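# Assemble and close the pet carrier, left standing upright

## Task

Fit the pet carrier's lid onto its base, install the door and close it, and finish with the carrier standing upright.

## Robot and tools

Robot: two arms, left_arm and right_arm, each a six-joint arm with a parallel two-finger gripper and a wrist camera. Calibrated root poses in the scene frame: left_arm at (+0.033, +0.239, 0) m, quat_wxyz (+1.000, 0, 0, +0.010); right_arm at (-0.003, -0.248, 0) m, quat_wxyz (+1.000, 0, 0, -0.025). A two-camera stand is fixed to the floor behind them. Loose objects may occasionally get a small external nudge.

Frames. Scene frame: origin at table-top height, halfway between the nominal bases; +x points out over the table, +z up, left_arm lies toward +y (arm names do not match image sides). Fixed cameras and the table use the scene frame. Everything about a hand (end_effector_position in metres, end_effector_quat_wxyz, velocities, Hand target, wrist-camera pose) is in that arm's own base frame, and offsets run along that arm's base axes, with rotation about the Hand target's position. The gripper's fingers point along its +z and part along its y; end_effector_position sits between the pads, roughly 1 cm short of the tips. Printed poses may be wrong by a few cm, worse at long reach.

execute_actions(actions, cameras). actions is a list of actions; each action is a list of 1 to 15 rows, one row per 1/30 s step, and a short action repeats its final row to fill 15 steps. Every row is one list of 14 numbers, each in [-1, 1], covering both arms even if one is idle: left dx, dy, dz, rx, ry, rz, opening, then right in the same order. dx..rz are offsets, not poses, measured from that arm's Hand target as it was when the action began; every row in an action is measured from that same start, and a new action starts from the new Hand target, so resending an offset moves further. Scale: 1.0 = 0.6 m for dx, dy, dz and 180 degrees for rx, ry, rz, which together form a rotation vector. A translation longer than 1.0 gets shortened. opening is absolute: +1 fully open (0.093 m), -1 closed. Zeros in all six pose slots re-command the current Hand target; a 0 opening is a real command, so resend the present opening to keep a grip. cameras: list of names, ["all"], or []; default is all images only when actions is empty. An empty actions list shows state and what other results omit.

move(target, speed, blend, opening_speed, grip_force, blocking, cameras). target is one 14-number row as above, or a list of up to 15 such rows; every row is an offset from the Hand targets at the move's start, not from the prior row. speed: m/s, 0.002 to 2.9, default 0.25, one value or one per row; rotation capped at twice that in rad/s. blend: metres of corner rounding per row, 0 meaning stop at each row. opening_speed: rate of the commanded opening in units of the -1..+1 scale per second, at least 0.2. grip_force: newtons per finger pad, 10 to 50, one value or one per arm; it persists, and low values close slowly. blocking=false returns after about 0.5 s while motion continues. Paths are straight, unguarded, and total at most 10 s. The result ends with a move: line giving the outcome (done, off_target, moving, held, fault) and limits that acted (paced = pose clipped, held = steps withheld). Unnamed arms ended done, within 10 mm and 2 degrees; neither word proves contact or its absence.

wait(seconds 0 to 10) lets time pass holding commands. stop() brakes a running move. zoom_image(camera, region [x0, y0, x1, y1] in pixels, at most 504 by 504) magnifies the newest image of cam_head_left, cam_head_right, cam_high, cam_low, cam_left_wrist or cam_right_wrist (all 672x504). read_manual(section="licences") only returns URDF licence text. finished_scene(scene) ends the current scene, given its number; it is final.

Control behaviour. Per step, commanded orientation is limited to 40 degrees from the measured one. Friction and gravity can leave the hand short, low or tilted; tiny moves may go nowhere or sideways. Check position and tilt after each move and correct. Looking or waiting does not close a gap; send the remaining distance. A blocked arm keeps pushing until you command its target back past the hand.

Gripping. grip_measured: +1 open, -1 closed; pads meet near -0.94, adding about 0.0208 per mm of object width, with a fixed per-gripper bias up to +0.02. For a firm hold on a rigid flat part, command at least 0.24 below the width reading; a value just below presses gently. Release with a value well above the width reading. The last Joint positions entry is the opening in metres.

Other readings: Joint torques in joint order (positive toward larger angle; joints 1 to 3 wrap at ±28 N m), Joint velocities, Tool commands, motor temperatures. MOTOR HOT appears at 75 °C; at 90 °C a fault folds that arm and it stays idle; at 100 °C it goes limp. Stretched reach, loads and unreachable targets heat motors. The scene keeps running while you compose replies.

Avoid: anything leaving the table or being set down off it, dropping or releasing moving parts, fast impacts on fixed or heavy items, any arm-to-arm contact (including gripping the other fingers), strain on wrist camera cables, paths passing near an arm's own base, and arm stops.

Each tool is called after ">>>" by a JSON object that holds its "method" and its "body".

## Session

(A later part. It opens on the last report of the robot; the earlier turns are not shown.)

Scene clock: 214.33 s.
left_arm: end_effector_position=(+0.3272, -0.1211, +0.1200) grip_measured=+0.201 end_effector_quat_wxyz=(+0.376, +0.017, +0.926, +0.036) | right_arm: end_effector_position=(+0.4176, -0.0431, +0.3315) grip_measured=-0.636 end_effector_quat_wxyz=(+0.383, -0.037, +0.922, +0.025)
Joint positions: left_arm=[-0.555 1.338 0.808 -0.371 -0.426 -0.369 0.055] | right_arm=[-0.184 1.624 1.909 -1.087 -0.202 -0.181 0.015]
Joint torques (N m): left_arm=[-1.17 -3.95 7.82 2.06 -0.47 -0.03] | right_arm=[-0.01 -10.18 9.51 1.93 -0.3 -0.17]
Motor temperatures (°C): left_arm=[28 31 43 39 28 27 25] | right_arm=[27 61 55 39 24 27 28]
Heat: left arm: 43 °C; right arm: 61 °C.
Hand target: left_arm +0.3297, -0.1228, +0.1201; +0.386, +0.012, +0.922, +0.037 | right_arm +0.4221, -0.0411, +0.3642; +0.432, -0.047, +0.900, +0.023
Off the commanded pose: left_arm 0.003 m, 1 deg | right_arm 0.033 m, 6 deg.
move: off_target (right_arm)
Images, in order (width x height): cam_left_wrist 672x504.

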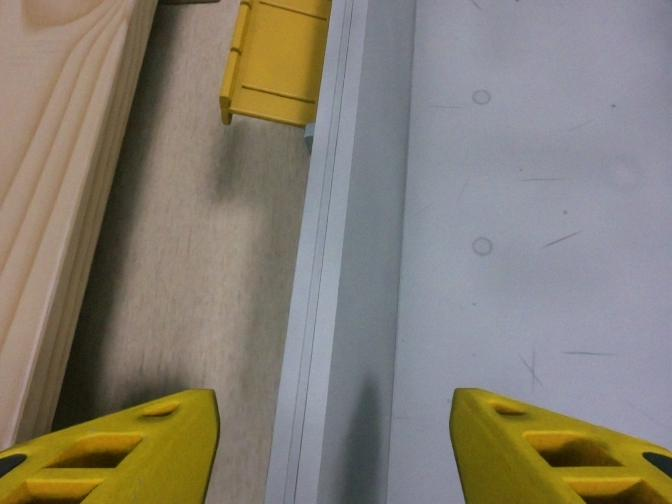

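>>> {"method": "move", "body": {"target": [0.0,0.016,-0.04,0,0,0,0.2,0.0,0.0,0,0,0,0,-0.98], "speed": 0.1, "cameras": ["cam_left_wrist"]}}

>>> {"method": "move", "body": {"target": [0.0,0.0,0.0,0,0,0,-0.98,0.0,0.0,0,0,0,0,-0.98], "opening_speed": 0.6, "cameras": ["cam_left_wrist","cam_head_left"]}}

Scene clock: 224.10 s.
left_arm: end_effector_position=(+0.3320, -0.1183, +0.1075) grip_measured=+0.201 end_effector_quat_wxyz=(+0.396, +0.009, +0.918, +0.028) | right_arm: end_effector_position=(+0.4176, -0.0431, +0.3315) grip_measured=-0.636 end_effector_quat_wxyz=(+0.383, -0.037, +0.922, +0.025)
Joint positions: left_arm=[-0.541 1.344 0.729 -0.235 -0.426 -0.36 0.055] | right_arm=[-0.184 1.624 1.909 -1.087 -0.202 -0.181 0.015]
Joint torques (N m): left_arm=[0.66 -3.23 6.24 1.92 -0.22 0.18] | right_arm=[-0.02 -10.19 9.51 1.93 -0.3 -0.17]
Motor temperatures (°C): left_arm=[28 31 43 40 28 27 25] | right_arm=[27 61 55 39 24 27 28]
Heat: left arm: 43 °C; right arm: 61 °C.
Hand target: left_arm +0.3297, -0.1133, +0.0962; +0.386, +0.012, +0.922, +0.037 | right_arm +0.4221, -0.0411, +0.3642; +0.432, -0.047, +0.900, +0.023
Off the commanded pose: left_arm 0.013 m, 2 deg | right_arm 0.033 m, 6 deg.
move: off_target (left_arm, right_arm)
Images, in order (width x height): cam_left_wrist 672x504.

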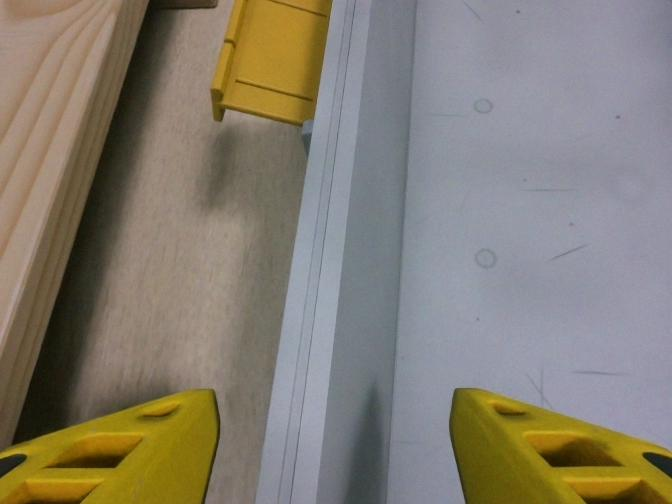

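Scene clock: 226.57 s.
left_arm: end_effector_position=(+0.3320, -0.1216, +0.1053) grip_measured=-0.739 end_effector_quat_wxyz=(+0.394, +0.020, +0.919, +0.017) | right_arm: end_effector_position=(+0.4176, -0.0431, +0.3315) grip_measured=-0.636 end_effector_quat_wxyz=(+0.383, -0.037, +0.922, +0.025)
Joint positions: left_arm=[-0.534 1.344 0.722 -0.219 -0.392 -0.34 0.01] | right_arm=[-0.184 1.624 1.909 -1.087 -0.202 -0.181 0.015]
Joint torques (N m): left_arm=[0.01 -3.23 6.99 1.8 -0.6 -0.03] | right_arm=[0.01 -10.19 9.52 1.93 -0.3 -0.17]
Motor temperatures (°C): left_arm=[28 31 43 39 28 27 25] | right_arm=[27 61 56 39 24 27 28]
Heat: left arm: 43 °C; right arm: 61 °C.
Hand target: left_arm +0.3297, -0.1132, +0.0961; +0.385, +0.012, +0.922, +0.037 | right_arm +0.4221, -0.0411, +0.3642; +0.432, -0.047, +0.900, +0.023
Off the commanded pose: left_arm 0.013 m, 3 deg | right_arm 0.033 m, 6 deg.
move: off_target (left_arm, right_arm)
Images, in order (width x height): cam_head_left 672x504, cam_left_wrist 672x504.

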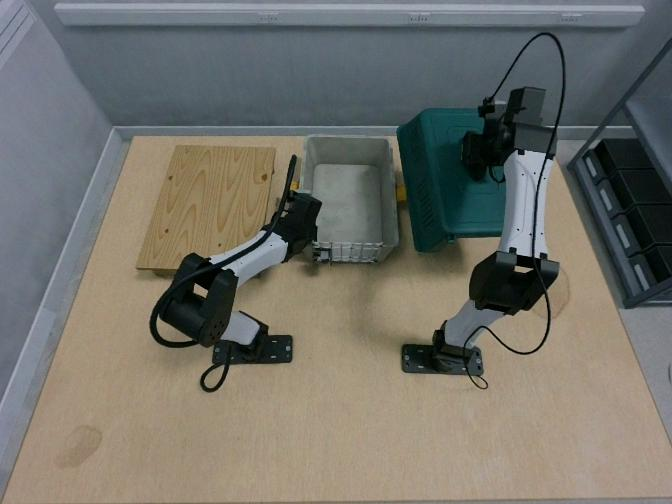

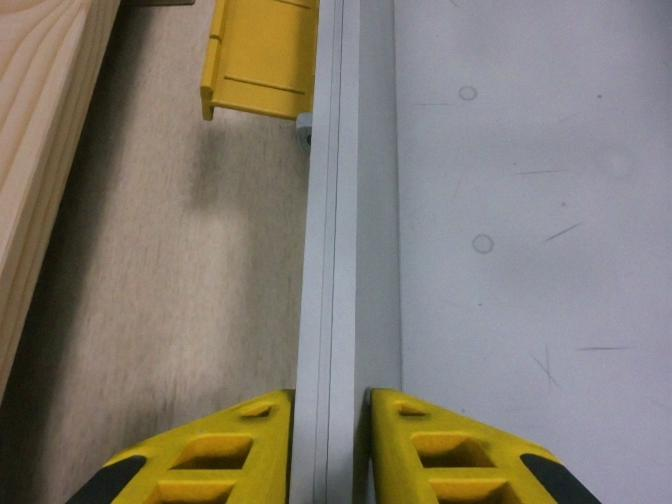

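>>> {"method": "move", "body": {"target": [-0.088,-0.012,0.02,0,0,0,-0.98,0.0,0.0,0,0,0,0,-0.98], "speed": 0.05, "cameras": ["cam_left_wrist","cam_head_left"]}}

Scene clock: 237.67 s.
left_arm: end_effector_position=(+0.2882, -0.1304, +0.1147) grip_measured=-0.797 end_effector_quat_wxyz=(+0.399, -0.011, +0.917, +0.003) | right_arm: end_effector_position=(+0.4176, -0.0431, +0.3315) grip_measured=-0.636 end_effector_quat_wxyz=(+0.383, -0.037, +0.922, +0.025)
Joint positions: left_arm=[-0.677 1.195 0.663 -0.35 -0.488 -0.522 0.007] | right_arm=[-0.184 1.624 1.909 -1.087 -0.202 -0.181 0.015]
Joint torques (N m): left_arm=[-1.58 -4.81 7.06 1.1 -0.68 0.45] | right_arm=[-0.01 -10.19 9.51 1.93 -0.3 -0.17]
Motor temperatures (°C): left_arm=[28 31 43 39 28 27 26] | right_arm=[27 61 56 40 24 27 28]
Heat: left arm: 43 °C; right arm: 61 °C.
Hand target: left_arm +0.2769, -0.1204, +0.1081; +0.386, +0.012, +0.922, +0.037 | right_arm +0.4221, -0.0411, +0.3643; +0.432, -0.047, +0.900, +0.023
Off the commanded pose: left_arm 0.016 m, 5 deg | right_arm 0.033 m, 6 deg.
move: off_target (left_arm, right_arm)
Images, in order (width x height): cam_head_left 672x504, cam_left_wrist 672x504.

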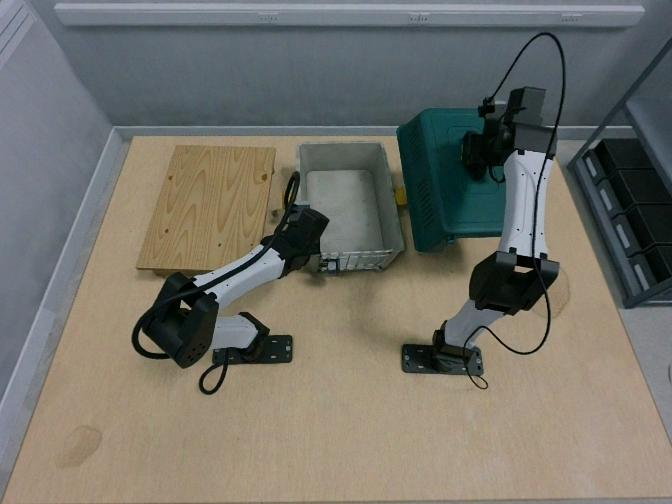

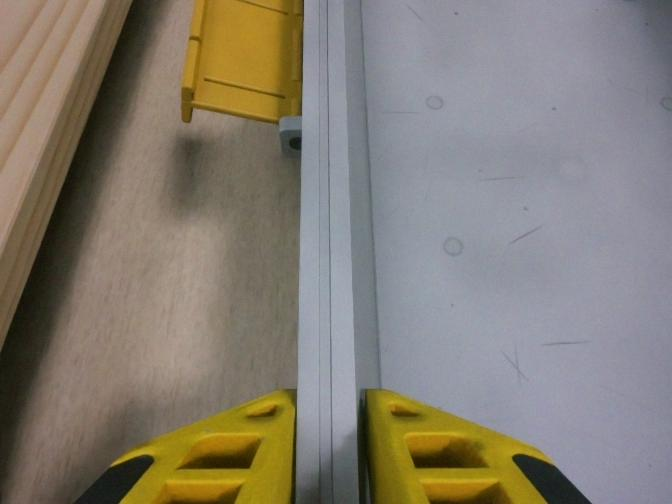

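>>> {"method": "move", "body": {"target": [-0.045,-0.002,0.01,0,0,0.0,-0.98,0.0,0.0,0,0,0,0,-0.98], "speed": 0.05}}

>>> {"method": "move", "body": {"target": [0,0,0.0,0,0,0.0,0.2,0.0,0.0,0,0,0,0,-0.98], "opening_speed": 0.6}}

>>> {"method": "move", "body": {"target": [0,0,0.35,0,0,0.0,0.2,0.0,0.0,0,0,0,0,-0.98], "speed": 0.2, "cameras": ["cam_left_wrist","cam_head_left"]}}

Scene clock: 253.07 s.
left_arm: end_effector_position=(+0.2615, -0.1308, +0.1220) grip_measured=-0.811 end_effector_quat_wxyz=(+0.401, -0.016, +0.916, +0.004) | right_arm: end_effector_position=(+0.4176, -0.0431, +0.3315) grip_measured=-0.636 end_effector_quat_wxyz=(+0.383, -0.037, +0.922, +0.025)
Joint positions: left_arm=[-0.773 1.105 0.648 -0.468 -0.556 -0.618 0.006] | right_arm=[-0.184 1.624 1.909 -1.087 -0.202 -0.181 0.015]
Joint torques (N m): left_arm=[-1.8 -3.82 7.21 0.97 -0.58 0.44] | right_arm=[-0.01 -10.19 9.51 1.93 -0.31 -0.17]
Motor temperatures (°C): left_arm=[28 30 43 38 28 27 26] | right_arm=[27 61 56 40 24 27 28]
Heat: left arm: 43 °C; right arm: 61 °C.
Hand target: left_arm +0.2499, -0.1217, +0.1142; +0.386, +0.012, +0.922, +0.037 | right_arm +0.4221, -0.0411, +0.3643; +0.432, -0.047, +0.900, +0.023
Off the commanded pose: left_arm 0.017 m, 5 deg | right_arm 0.033 m, 6 deg.
move: off_target (left_arm, right_arm)

Scene clock: 255.23 s.
left_arm: end_effector_position=(+0.2503, -0.1226, +0.1107) grip_measured=+0.199 end_effector_quat_wxyz=(+0.377, +0.009, +0.926, +0.034) | right_arm: end_effector_position=(+0.4176, -0.0431, +0.3315) grip_measured=-0.636 end_effector_quat_wxyz=(+0.383, -0.037, +0.922, +0.025)
Joint positions: left_arm=[-0.782 1.105 0.641 -0.538 -0.56 -0.595 0.055] | right_arm=[-0.184 1.624 1.909 -1.087 -0.202 -0.181 0.015]
Joint torques (N m): left_arm=[-1.22 -3.85 7.9 1.58 -0.58 0.13] | right_arm=[-0.01 -10.21 9.51 1.93 -0.3 -0.17]
Motor temperatures (°C): left_arm=[28 30 43 38 28 27 26] | right_arm=[27 61 56 40 24 27 28]
Heat: left arm: 43 °C; right arm: 61 °C.
Hand target: left_arm +0.2499, -0.1216, +0.1142; +0.386, +0.012, +0.922, +0.037 | right_arm +0.4221, -0.0411, +0.3643; +0.432, -0.047, +0.900, +0.023
Off the commanded pose: left_arm 0.004 m, 1 deg | right_arm 0.033 m, 6 deg.
move: off_target (right_arm)

Scene clock: 257.20 s.
left_arm: end_effector_position=(+0.2488, -0.1203, +0.3155) grip_measured=+0.199 end_effector_quat_wxyz=(+0.375, +0.016, +0.926, +0.040) | right_arm: end_effector_position=(+0.4176, -0.0431, +0.3315) grip_measured=-0.636 end_effector_quat_wxyz=(+0.383, -0.037, +0.922, +0.025)
Joint positions: left_arm=[-0.782 1.236 1.564 -1.337 -0.564 -0.581 0.055] | right_arm=[-0.184 1.624 1.909 -1.087 -0.202 -0.181 0.015]
Joint torques (N m): left_arm=[-1.21 -2.25 10.1 1.55 -0.53 -0.01] | right_arm=[-0.01 -10.19 9.52 1.93 -0.3 -0.17]
Motor temperatures (°C): left_arm=[28 30 43 38 28 27 26] | right_arm=[27 61 56 40 24 27 28]
Heat: left arm: 43 °C; right arm: 61 °C.
Hand target: left_arm +0.2499, -0.1217, +0.3241; +0.385, +0.012, +0.922, +0.037 | right_arm +0.4221, -0.0411, +0.3643; +0.432, -0.047, +0.900, +0.023
Off the commanded pose: left_arm 0.009 m, 1 deg | right_arm 0.033 m, 6 deg.
move: off_target (right_arm)
Images, in order (width x height): cam_head_left 672x504, cam_left_wrist 672x504.

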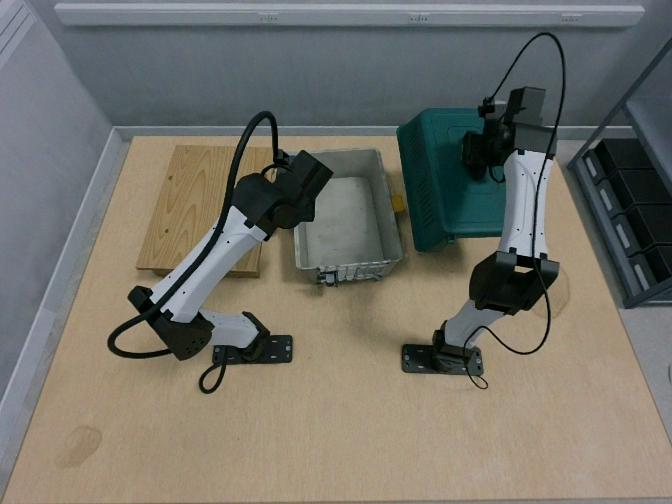

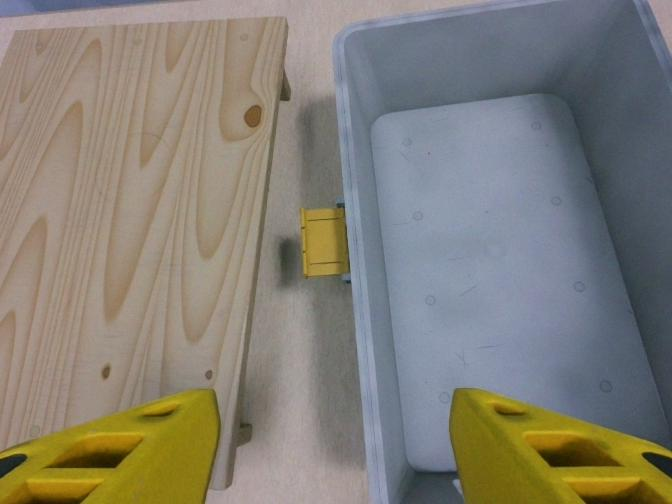

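>>> {"method": "move", "body": {"target": [-0.138,-0.197,0.0,-0.06,-0.127,-0.172,-1,0.0,0.0,0,0,0,0,-0.98], "speed": 0.25}}

>>> {"method": "move", "body": {"target": [-0.183,0.035,-0.2,0.034,0.044,-0.083,-1,0.0,0.0,0,0,0,0,-0.98], "speed": 0.2, "cameras": ["cam_left_wrist","cam_head_left","cam_high"]}}

>>> {"method": "zoom_image", "body": {"camera": "cam_head_left", "region": [280, 130, 420, 300]}}

Scene clock: 284.50 s.
left_arm: end_effector_position=(+0.1667, -0.2408, +0.3199) grip_measured=-0.981 end_effector_quat_wxyz=(+0.544, +0.219, +0.797, -0.146) | right_arm: end_effector_position=(+0.4176, -0.0431, +0.3315) grip_measured=-0.636 end_effector_quat_wxyz=(+0.383, -0.037, +0.922, +0.025)
Joint positions: left_arm=[-1.378 0.947 1.078 -0.666 -0.772 -0.386 0] | right_arm=[-0.184 1.624 1.909 -1.087 -0.202 -0.181 0.015]
Joint torques (N m): left_arm=[-0.81 -2.41 7.46 2.37 -0.48 0.09] | right_arm=[-0.01 -10.21 9.52 1.93 -0.3 -0.17]
Motor temperatures (°C): left_arm=[28 30 43 38 28 27 26] | right_arm=[27 61 57 41 24 27 28]
Heat: left arm: 43 °C; right arm: 61 °C.
Hand target: left_arm +0.1672, -0.2398, +0.3241; +0.554, +0.212, +0.791, -0.149 | right_arm +0.4221, -0.0411, +0.3643; +0.432, -0.047, +0.900, +0.023
Off the commanded pose: left_arm 0.004 m, 2 deg | right_arm 0.033 m, 6 deg.
move: off_target (right_arm)

Scene clock: 286.30 s.
left_arm: end_effector_position=(+0.0568, -0.2185, +0.2020) grip_measured=-0.981 end_effector_quat_wxyz=(+0.455, +0.338, +0.801, -0.192) | right_arm: end_effector_position=(+0.4176, -0.0431, +0.3315) grip_measured=-0.636 end_effector_quat_wxyz=(+0.383, -0.037, +0.922, +0.025)
Joint positions: left_arm=[-1.938 0.784 0.739 -0.914 -0.894 -0.838 0] | right_arm=[-0.184 1.624 1.909 -1.087 -0.202 -0.181 0.015]
Joint torques (N m): left_arm=[-1.14 0.25 8.5 1.47 -0.74 -0.07] | right_arm=[-0.01 -10.21 9.52 1.93 -0.3 -0.17]
Motor temperatures (°C): left_arm=[28 30 43 38 28 27 26] | right_arm=[27 61 57 41 24 27 28]
Heat: left arm: 43 °C; right arm: 61 °C.
Hand target: left_arm +0.0574, -0.2188, +0.2042; +0.462, +0.332, +0.800, -0.192 | right_arm +0.4221, -0.0411, +0.3643; +0.432, -0.047, +0.900, +0.023
Off the commanded pose: left_arm 0.002 m, 1 deg | right_arm 0.033 m, 6 deg.
move: off_target (right_arm)
Images, in order (width x height): cam_head_left 672x504, cam_high 672x504, cam_left_wrist 672x504.

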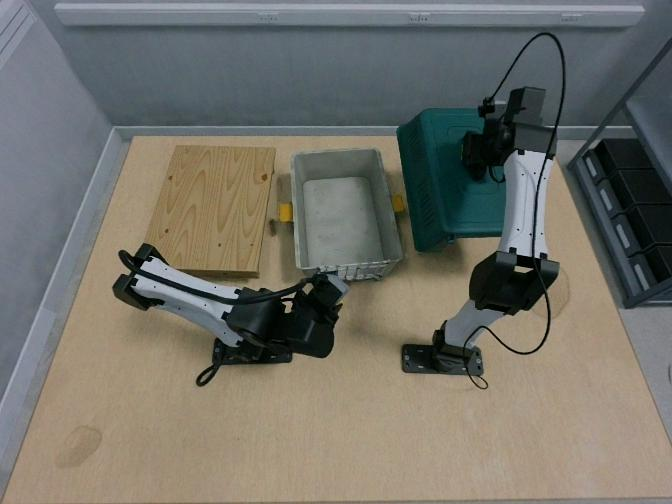

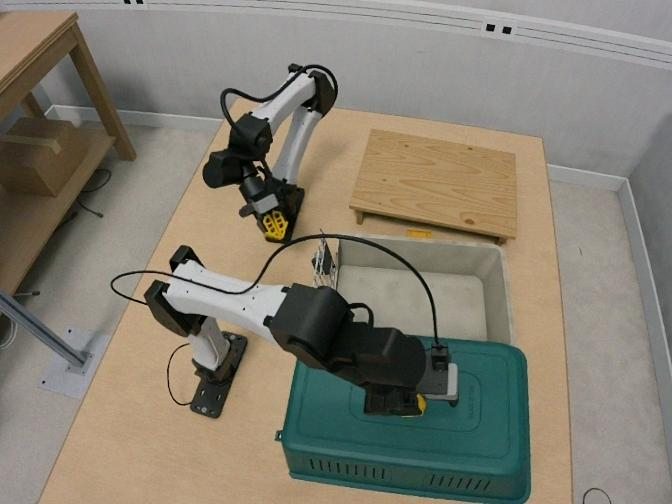

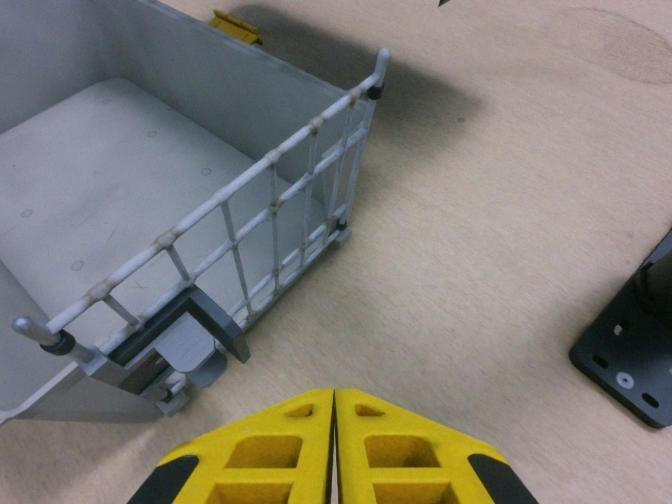

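Scaled by 2.965 from the camera's 672x504 image, which has a finer 960x720 frame.

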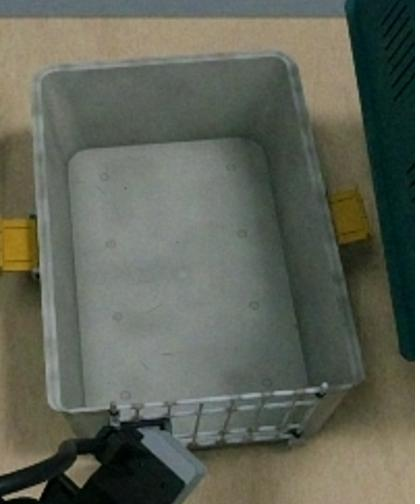

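>>> {"method": "move", "body": {"target": [0,0,0,0,0,0.0,-1,-0.01,0.488,0.0,0,0,0,-0.98], "speed": 0.15, "cameras": ["cam_left_wrist","cam_head_left","cam_high","cam_low"]}}

>>> {"method": "zoom_image", "body": {"camera": "cam_head_left", "region": [280, 130, 420, 300]}}

>>> {"method": "zoom_image", "body": {"camera": "cam_low", "region": [280, 180, 440, 320]}}

>>> {"method": "zoom_image", "body": {"camera": "cam_high", "region": [270, 200, 530, 380]}}

Scene clock: 304.37 s.
left_arm: end_effector_position=(+0.0568, -0.2184, +0.2020) grip_measured=-0.981 end_effector_quat_wxyz=(+0.455, +0.338, +0.801, -0.192) | right_arm: end_effector_position=(+0.4082, +0.2514, +0.3420) grip_measured=-0.636 end_effector_quat_wxyz=(+0.397, -0.067, +0.915, +0.014)
Joint positions: left_arm=[-1.938 0.784 0.739 -0.915 -0.895 -0.839 0] | right_arm=[0.694 1.986 2.422 -1.281 0.415 0.389 0.015]
Joint torques (N m): left_arm=[-1.14 0.25 8.51 1.51 -0.74 -0.08] | right_arm=[0.29 -11 9.14 1.81 0.51 -0.03]
Motor temperatures (°C): left_arm=[28 29 44 38 28 27 26] | right_arm=[27 61 58 41 24 27 28]
Heat: left arm: 44 °C; right arm: 61 °C.
Hand target: left_arm +0.0573, -0.2188, +0.2042; +0.462, +0.332, +0.800, -0.192 | right_arm +0.4162, +0.2517, +0.3641; +0.432, -0.048, +0.900, +0.023
Off the commanded pose: left_arm 0.002 m, 1 deg | right_arm 0.024 m, 5 deg.
move: off_target (right_arm)
Images, in order (width x height): cam_head_left 672x504, cam_high 672x504, cam_low 672x504, cam_left_wrist 672x504.

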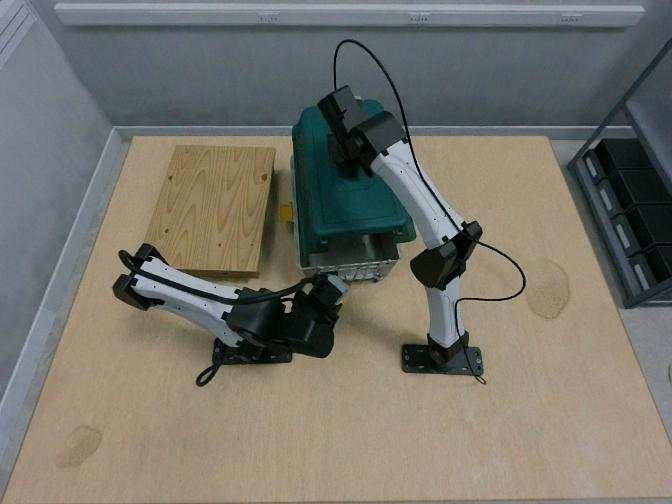

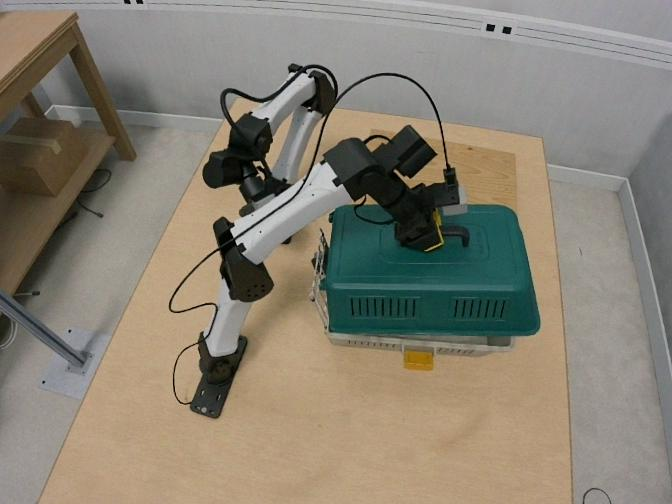

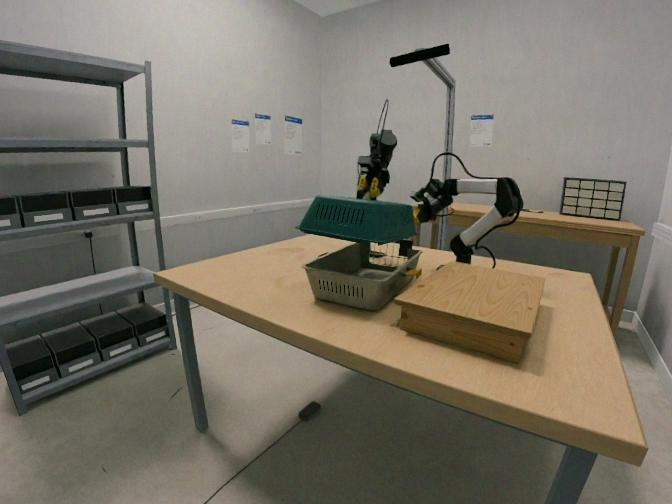

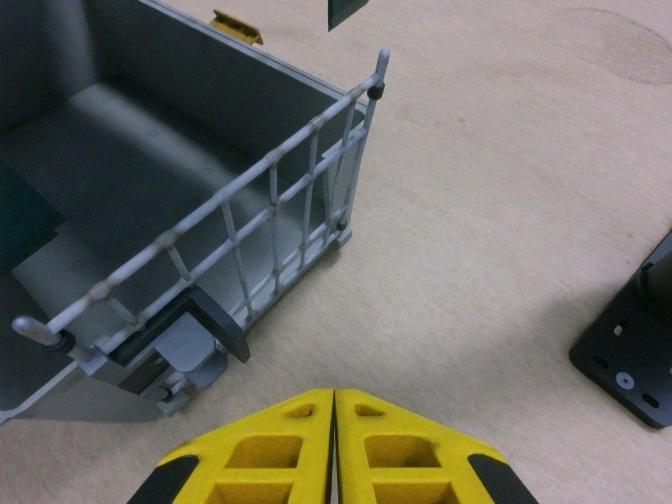

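Scaled by 2.965 from the camera's 672x504 image, which has a finer 960x720 frame.

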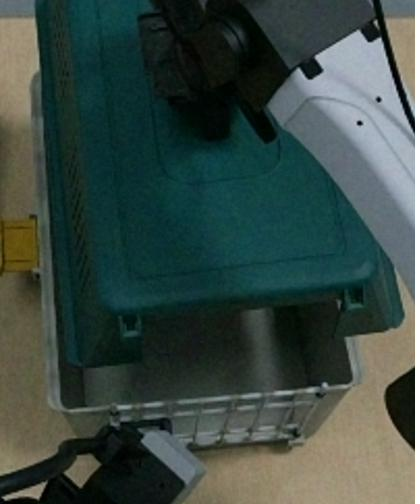

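Scaled by 3.150 from the camera's 672x504 image, which has a finer 960x720 frame.

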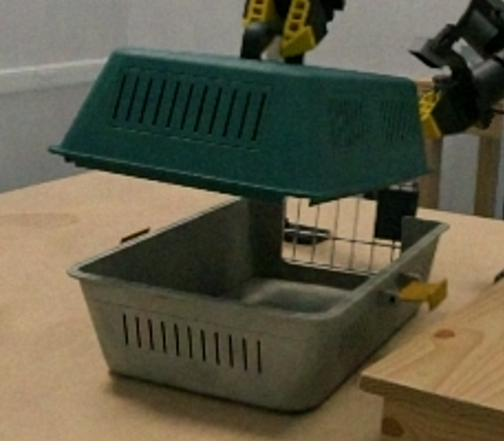

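Scaled by 1.938 from the camera's 672x504 image, which has a finer 960x720 frame.

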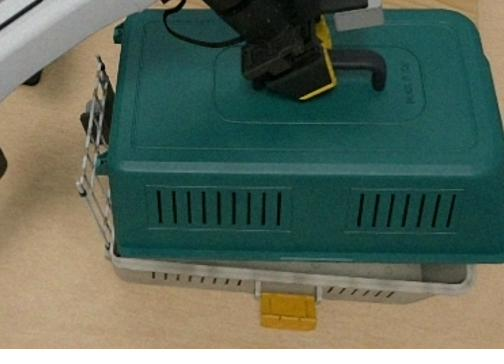

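>>> {"method": "move", "body": {"target": [0,0,0,0,0,0.0,-1,0.0,0.012,-0.08,0.009,0.007,-0.0145,-0.98], "speed": 0.1, "cameras": ["cam_left_wrist","cam_head_left","cam_high","cam_low"]}}

>>> {"method": "zoom_image", "body": {"camera": "cam_head_left", "region": [280, 200, 420, 300]}}

>>> {"method": "zoom_image", "body": {"camera": "cam_low", "region": [280, 180, 440, 320]}}

>>> {"method": "zoom_image", "body": {"camera": "cam_high", "region": [270, 200, 530, 380]}}

Scene clock: 342.73 s.
left_arm: end_effector_position=(+0.0568, -0.2184, +0.2020) grip_measured=-0.981 end_effector_quat_wxyz=(+0.455, +0.338, +0.801, -0.192) | right_arm: end_effector_position=(+0.4146, +0.2589, +0.2814) grip_measured=-0.636 end_effector_quat_wxyz=(+0.376, -0.038, +0.926, +0.006)
Joint positions: left_arm=[-1.938 0.784 0.739 -0.915 -0.895 -0.839 0] | right_arm=[0.703 1.93 2.098 -1.078 0.433 0.47 0.015]
Joint torques (N m): left_arm=[-1.14 0.25 8.51 1.5 -0.74 -0.09] | right_arm=[0.96 -15.39 7.12 1.82 0.54 -0.03]
Motor temperatures (°C): left_arm=[28 29 44 38 29 27 26] | right_arm=[27 58 63 37 24 27 28]
Heat: left arm: 44 °C; right arm: 63 °C.
Hand target: left_arm +0.0573, -0.2188, +0.2042; +0.462, +0.332, +0.800, -0.192 | right_arm +0.4162, +0.2590, +0.3160; +0.423, -0.021, +0.905, +0.026
Off the commanded pose: left_arm 0.002 m, 1 deg | right_arm 0.035 m, 7 deg.
move: off_target (right_arm)
Images, in order (width x height): cam_head_left 672x504, cam_high 672x504, cam_low 672x504, cam_left_wrist 672x504.

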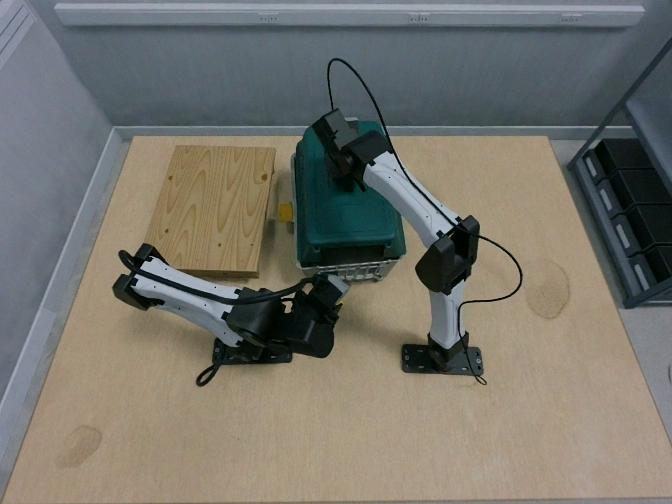

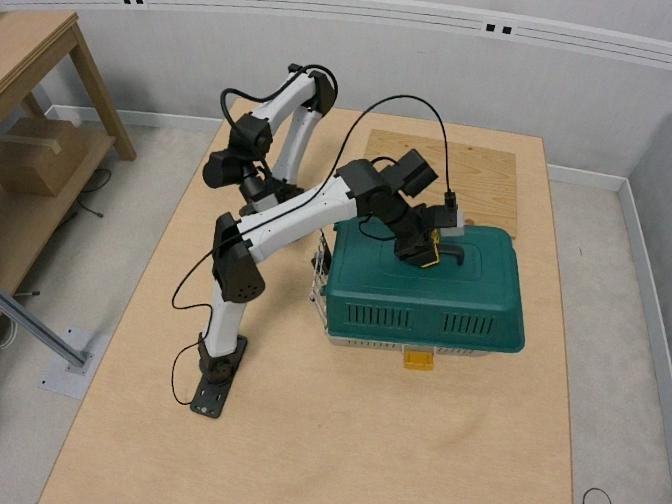

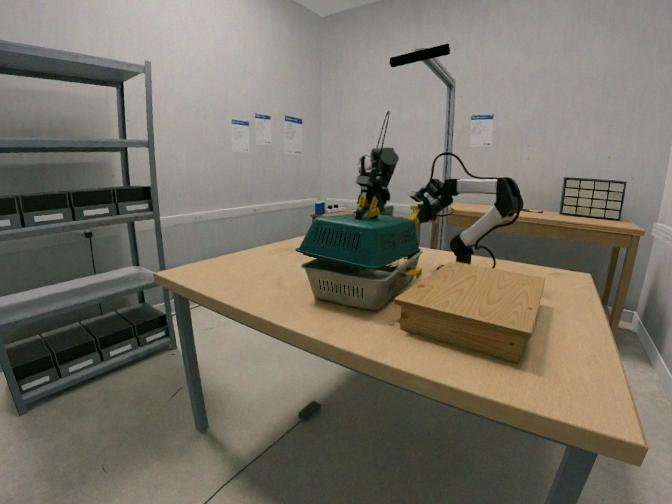

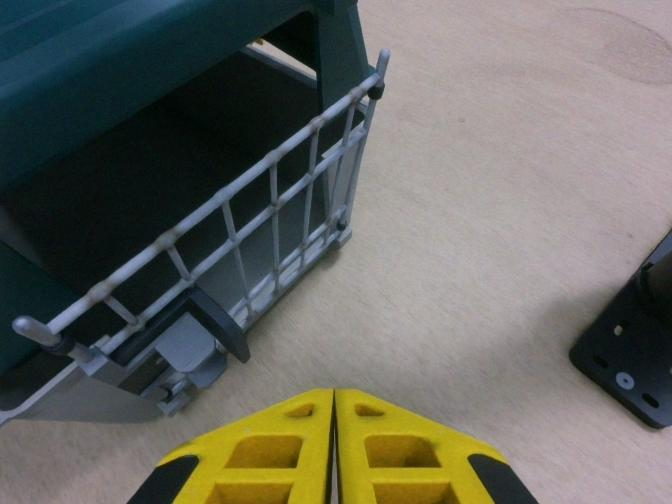

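Scaled by 3.600 from the camera's 672x504 image, which has a finer 960x720 frame.

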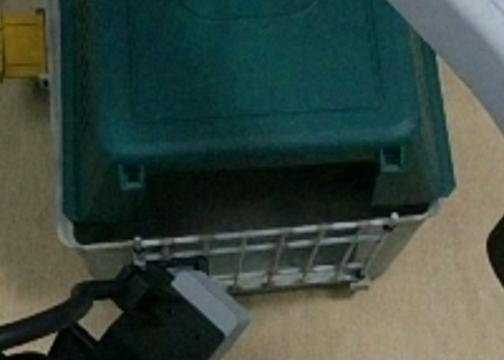

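Scaled by 3.150 from the camera's 672x504 image, which has a finer 960x720 frame.

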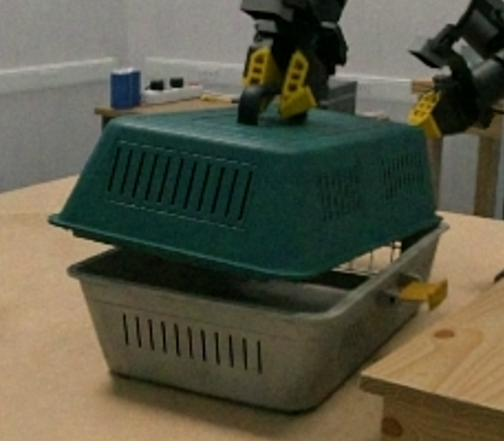

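Scaled by 1.938 from the camera's 672x504 image, which has a finer 960x720 frame.

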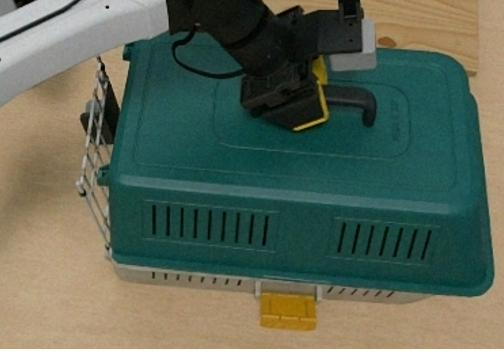

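>>> {"method": "move", "body": {"target": [0.038,0.015,-0.035,0.336,-0.201,-0.332,-1,-0.02,-0.007,0.002,0.014,-0.004,0.002,-0.98], "speed": 0.12}}

>>> {"method": "move", "body": {"target": [[0.11,-0.05,-0.02,0,0,0,-1,0.0,0,0.0,0,0.0,0.0,-0.98],[0.120,-0.05,-0.032,0,0,0,-1,0.0,0,0.0,0,0.0,0.0,-0.98]], "cameras": ["cam_head_left","cam_low","cam_high","cam_left_wrist"], "speed": 0.08}}

>>> {"method": "zoom_image", "body": {"camera": "cam_head_left", "region": [285, 225, 415, 295]}}

>>> {"method": "zoom_image", "body": {"camera": "cam_low", "region": [280, 180, 440, 320]}}

>>> {"method": "zoom_image", "body": {"camera": "cam_high", "region": [270, 200, 530, 380]}}

Scene clock: 374.50 s.
left_arm: end_effector_position=(+0.0799, -0.2058, +0.1732) grip_measured=-0.981 end_effector_quat_wxyz=(+0.292, +0.877, +0.360, +0.130) | right_arm: end_effector_position=(+0.4057, +0.2514, +0.2817) grip_measured=-0.636 end_effector_quat_wxyz=(+0.385, -0.029, +0.922, +0.016)
Joint positions: left_arm=[-1.525 0.888 0.863 -1.043 -0.431 0.95 0] | right_arm=[0.703 1.85 1.975 -1.01 0.433 0.484 0.015]
Joint torques (N m): left_arm=[0.73 -0.36 11.73 1.4 -0.07 0.16] | right_arm=[1.22 -15.39 6.99 1.87 0.36 -0.01]
Motor temperatures (°C): left_arm=[28 28 45 37 29 27 26] | right_arm=[27 67 58 37 24 27 28]
Heat: left arm: 45 °C; right arm: 67 °C.
Hand target: left_arm +0.0801, -0.2098, +0.1831; +0.299, +0.875, +0.359, +0.123 | right_arm +0.4042, +0.2547, +0.3174; +0.429, -0.014, +0.902, +0.048
Off the commanded pose: left_arm 0.011 m, 1 deg | right_arm 0.036 m, 7 deg.
move: off_target (left_arm, right_arm)

Scene clock: 376.67 s.
left_arm: end_effector_position=(+0.1493, -0.2340, +0.1608) grip_measured=-0.981 end_effector_quat_wxyz=(+0.288, +0.877, +0.363, +0.126) | right_arm: end_effector_position=(+0.4062, +0.2518, +0.2823) grip_measured=-0.636 end_effector_quat_wxyz=(+0.387, -0.028, +0.922, +0.017)
Joint positions: left_arm=[-1.134 1.044 0.863 -0.782 -0.217 1.292 0] | right_arm=[0.703 1.85 1.975 -1.006 0.433 0.485 0.015]
Joint torques (N m): left_arm=[0.64 -1.65 9.03 1.99 0.06 0.18] | right_arm=[1.24 -15.35 6.99 1.84 0.35 -0.02]
Motor temperatures (°C): left_arm=[28 28 45 37 28 27 26] | right_arm=[27 68 58 37 24 27 28]
Heat: left arm: 45 °C; right arm: 68 °C.
Hand target: left_arm +0.1521, -0.2398, +0.1640; +0.299, +0.875, +0.359, +0.123 | right_arm +0.4042, +0.2547, +0.3174; +0.429, -0.014, +0.902, +0.048
Off the commanded pose: left_arm 0.007 m, 1 deg | right_arm 0.035 m, 7 deg.
move: off_target (right_arm)
Images, in order (width x height): cam_head_left 672x504, cam_high 672x504, cam_low 672x504, cam_left_wrist 672x504.

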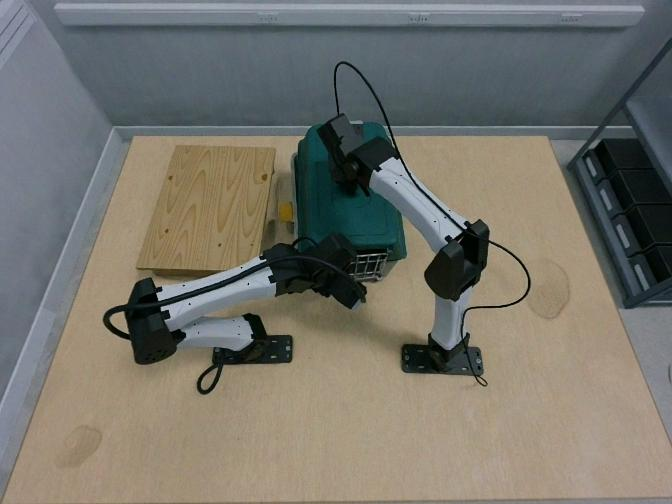

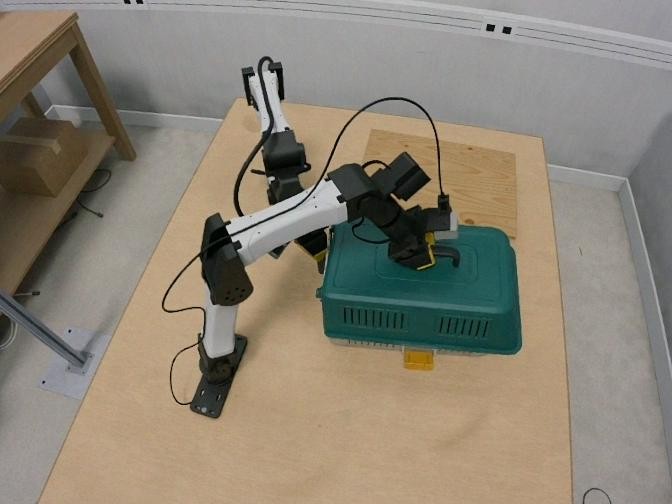

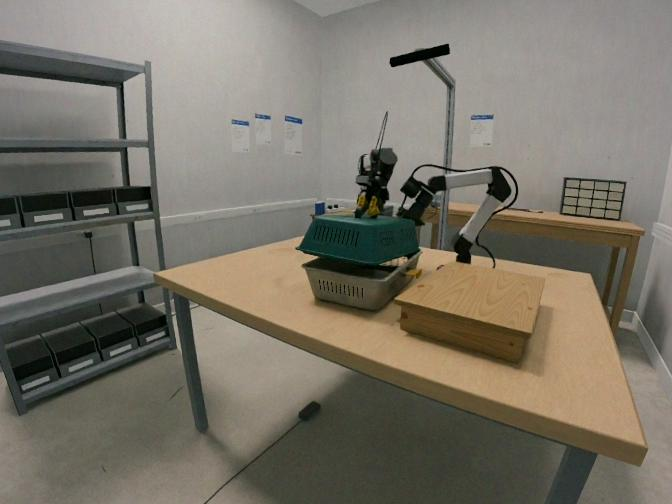

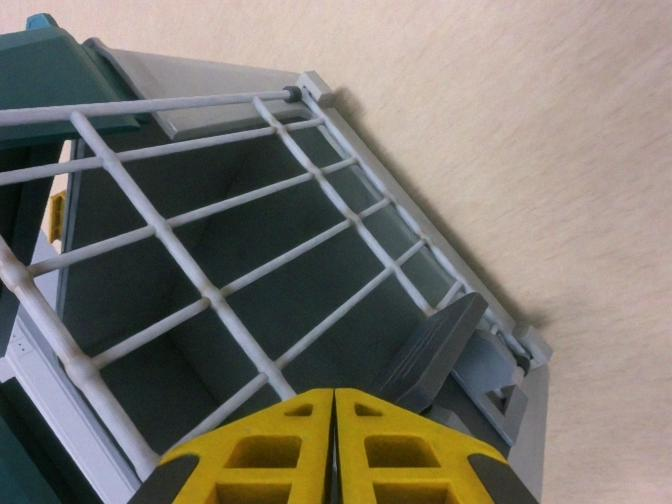

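Scaled by 3.877 from the camera's 672x504 image, which has a finer 960x720 frame.

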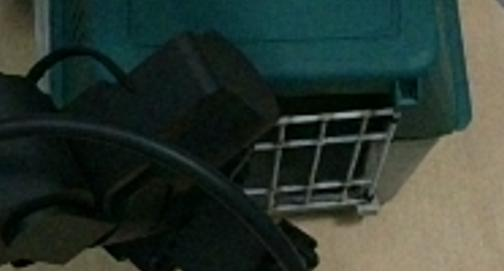

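Scaled by 3.150 from the camera's 672x504 image, which has a finer 960x720 frame.

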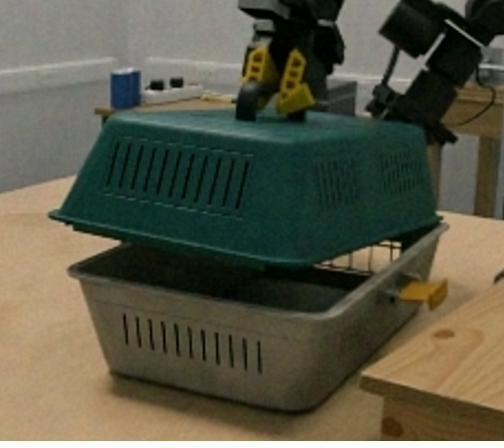

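Scaled by 1.938 from the camera's 672x504 image, which has a finer 960x720 frame.

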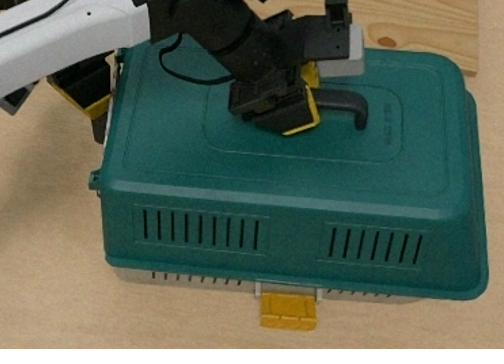

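>>> {"method": "move", "body": {"target": [0,0,0,0,0,0,-1,0.02,0.0,0.005,0,0.018,0.0,-0.98], "cameras": ["cam_head_left","cam_low","cam_high","cam_right_wrist"], "speed": 0.08}}

>>> {"method": "zoom_image", "body": {"camera": "cam_head_left", "region": [285, 225, 415, 295]}}

>>> {"method": "zoom_image", "body": {"camera": "cam_low", "region": [280, 180, 440, 320]}}

>>> {"method": "zoom_image", "body": {"camera": "cam_high", "region": [270, 200, 530, 380]}}

Scene clock: 406.60 s.
left_arm: end_effector_position=(+0.1496, -0.2354, +0.1617) grip_measured=-0.981 end_effector_quat_wxyz=(+0.292, +0.876, +0.362, +0.126) | right_arm: end_effector_position=(+0.4074, +0.2537, +0.2965) grip_measured=-0.636 end_effector_quat_wxyz=(+0.372, -0.031, +0.927, +0.026)
Joint positions: left_arm=[-1.134 1.044 0.863 -0.775 -0.215 1.293 0] | right_arm=[0.692 1.906 2.13 -1.122 0.395 0.487 0.015]
Joint torques (N m): left_arm=[0.65 -1.62 9.03 1.93 0.08 0.15] | right_arm=[-0.46 -11.62 9.59 1.69 0.27 -0.01]
Motor temperatures (°C): left_arm=[28 28 44 39 28 27 26] | right_arm=[27 78 56 39 24 27 28]
Heat: left arm: 44 °C; right arm: 78 °C. Fold the right arm in close to its base, or ease its load, before you think long.
Hand target: left_arm +0.1521, -0.2398, +0.1640; +0.299, +0.875, +0.359, +0.123 | right_arm +0.4163, +0.2547, +0.3204; +0.404, -0.013, +0.914, +0.048
Off the commanded pose: left_arm 0.006 m, 1 deg | right_arm 0.025 m, 5 deg.
MOTOR HOT: joint 2 (shoulder) of the right arm reports 78 °C; the controller's stop level is 90 °C. To cool a motor, set the load down, stop pushing, or move to a pose that needs little force.
move: off_target (right_arm)
Images, in order (width x height): cam_head_left 672x504, cam_high 672x504, cam_low 672x504, cam_right_wrist 672x504.

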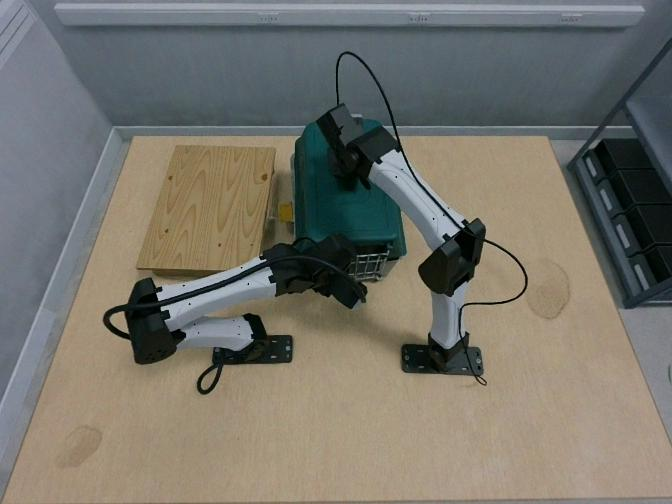

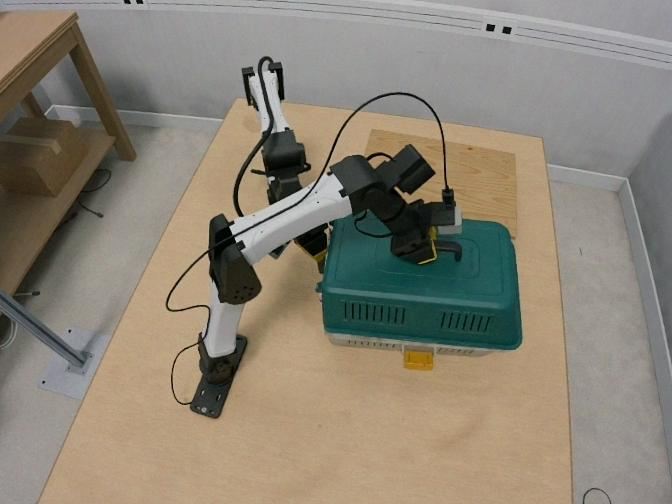

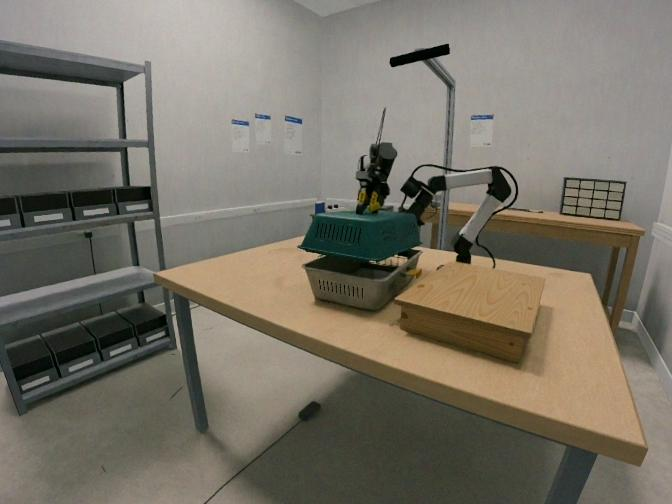

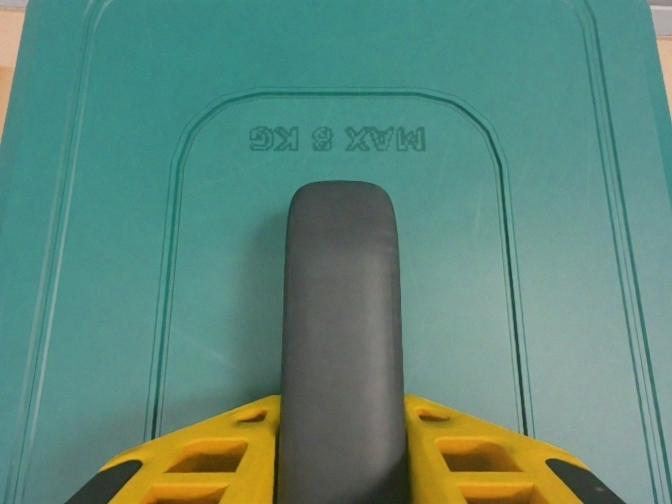

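Scaled by 3.877 from the camera's 672x504 image, which has a finer 960x720 frame.

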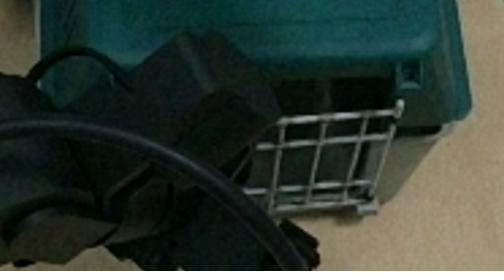

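Scaled by 3.150 from the camera's 672x504 image, which has a finer 960x720 frame.

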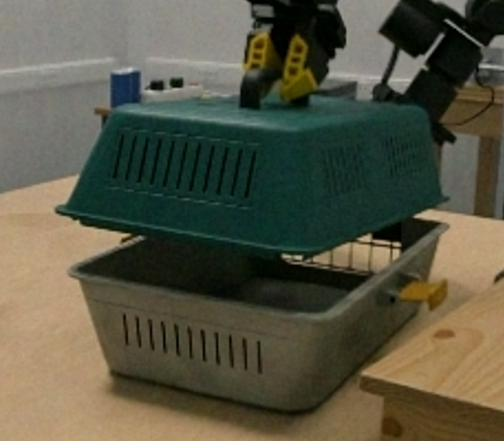

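Scaled by 1.938 from the camera's 672x504 image, which has a finer 960x720 frame.

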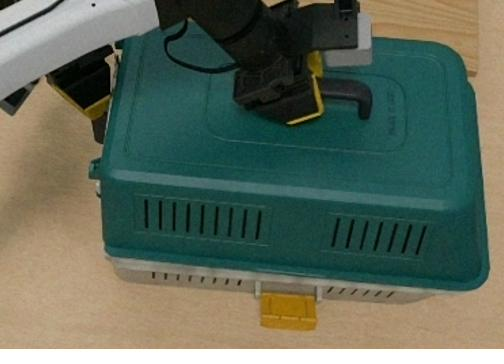

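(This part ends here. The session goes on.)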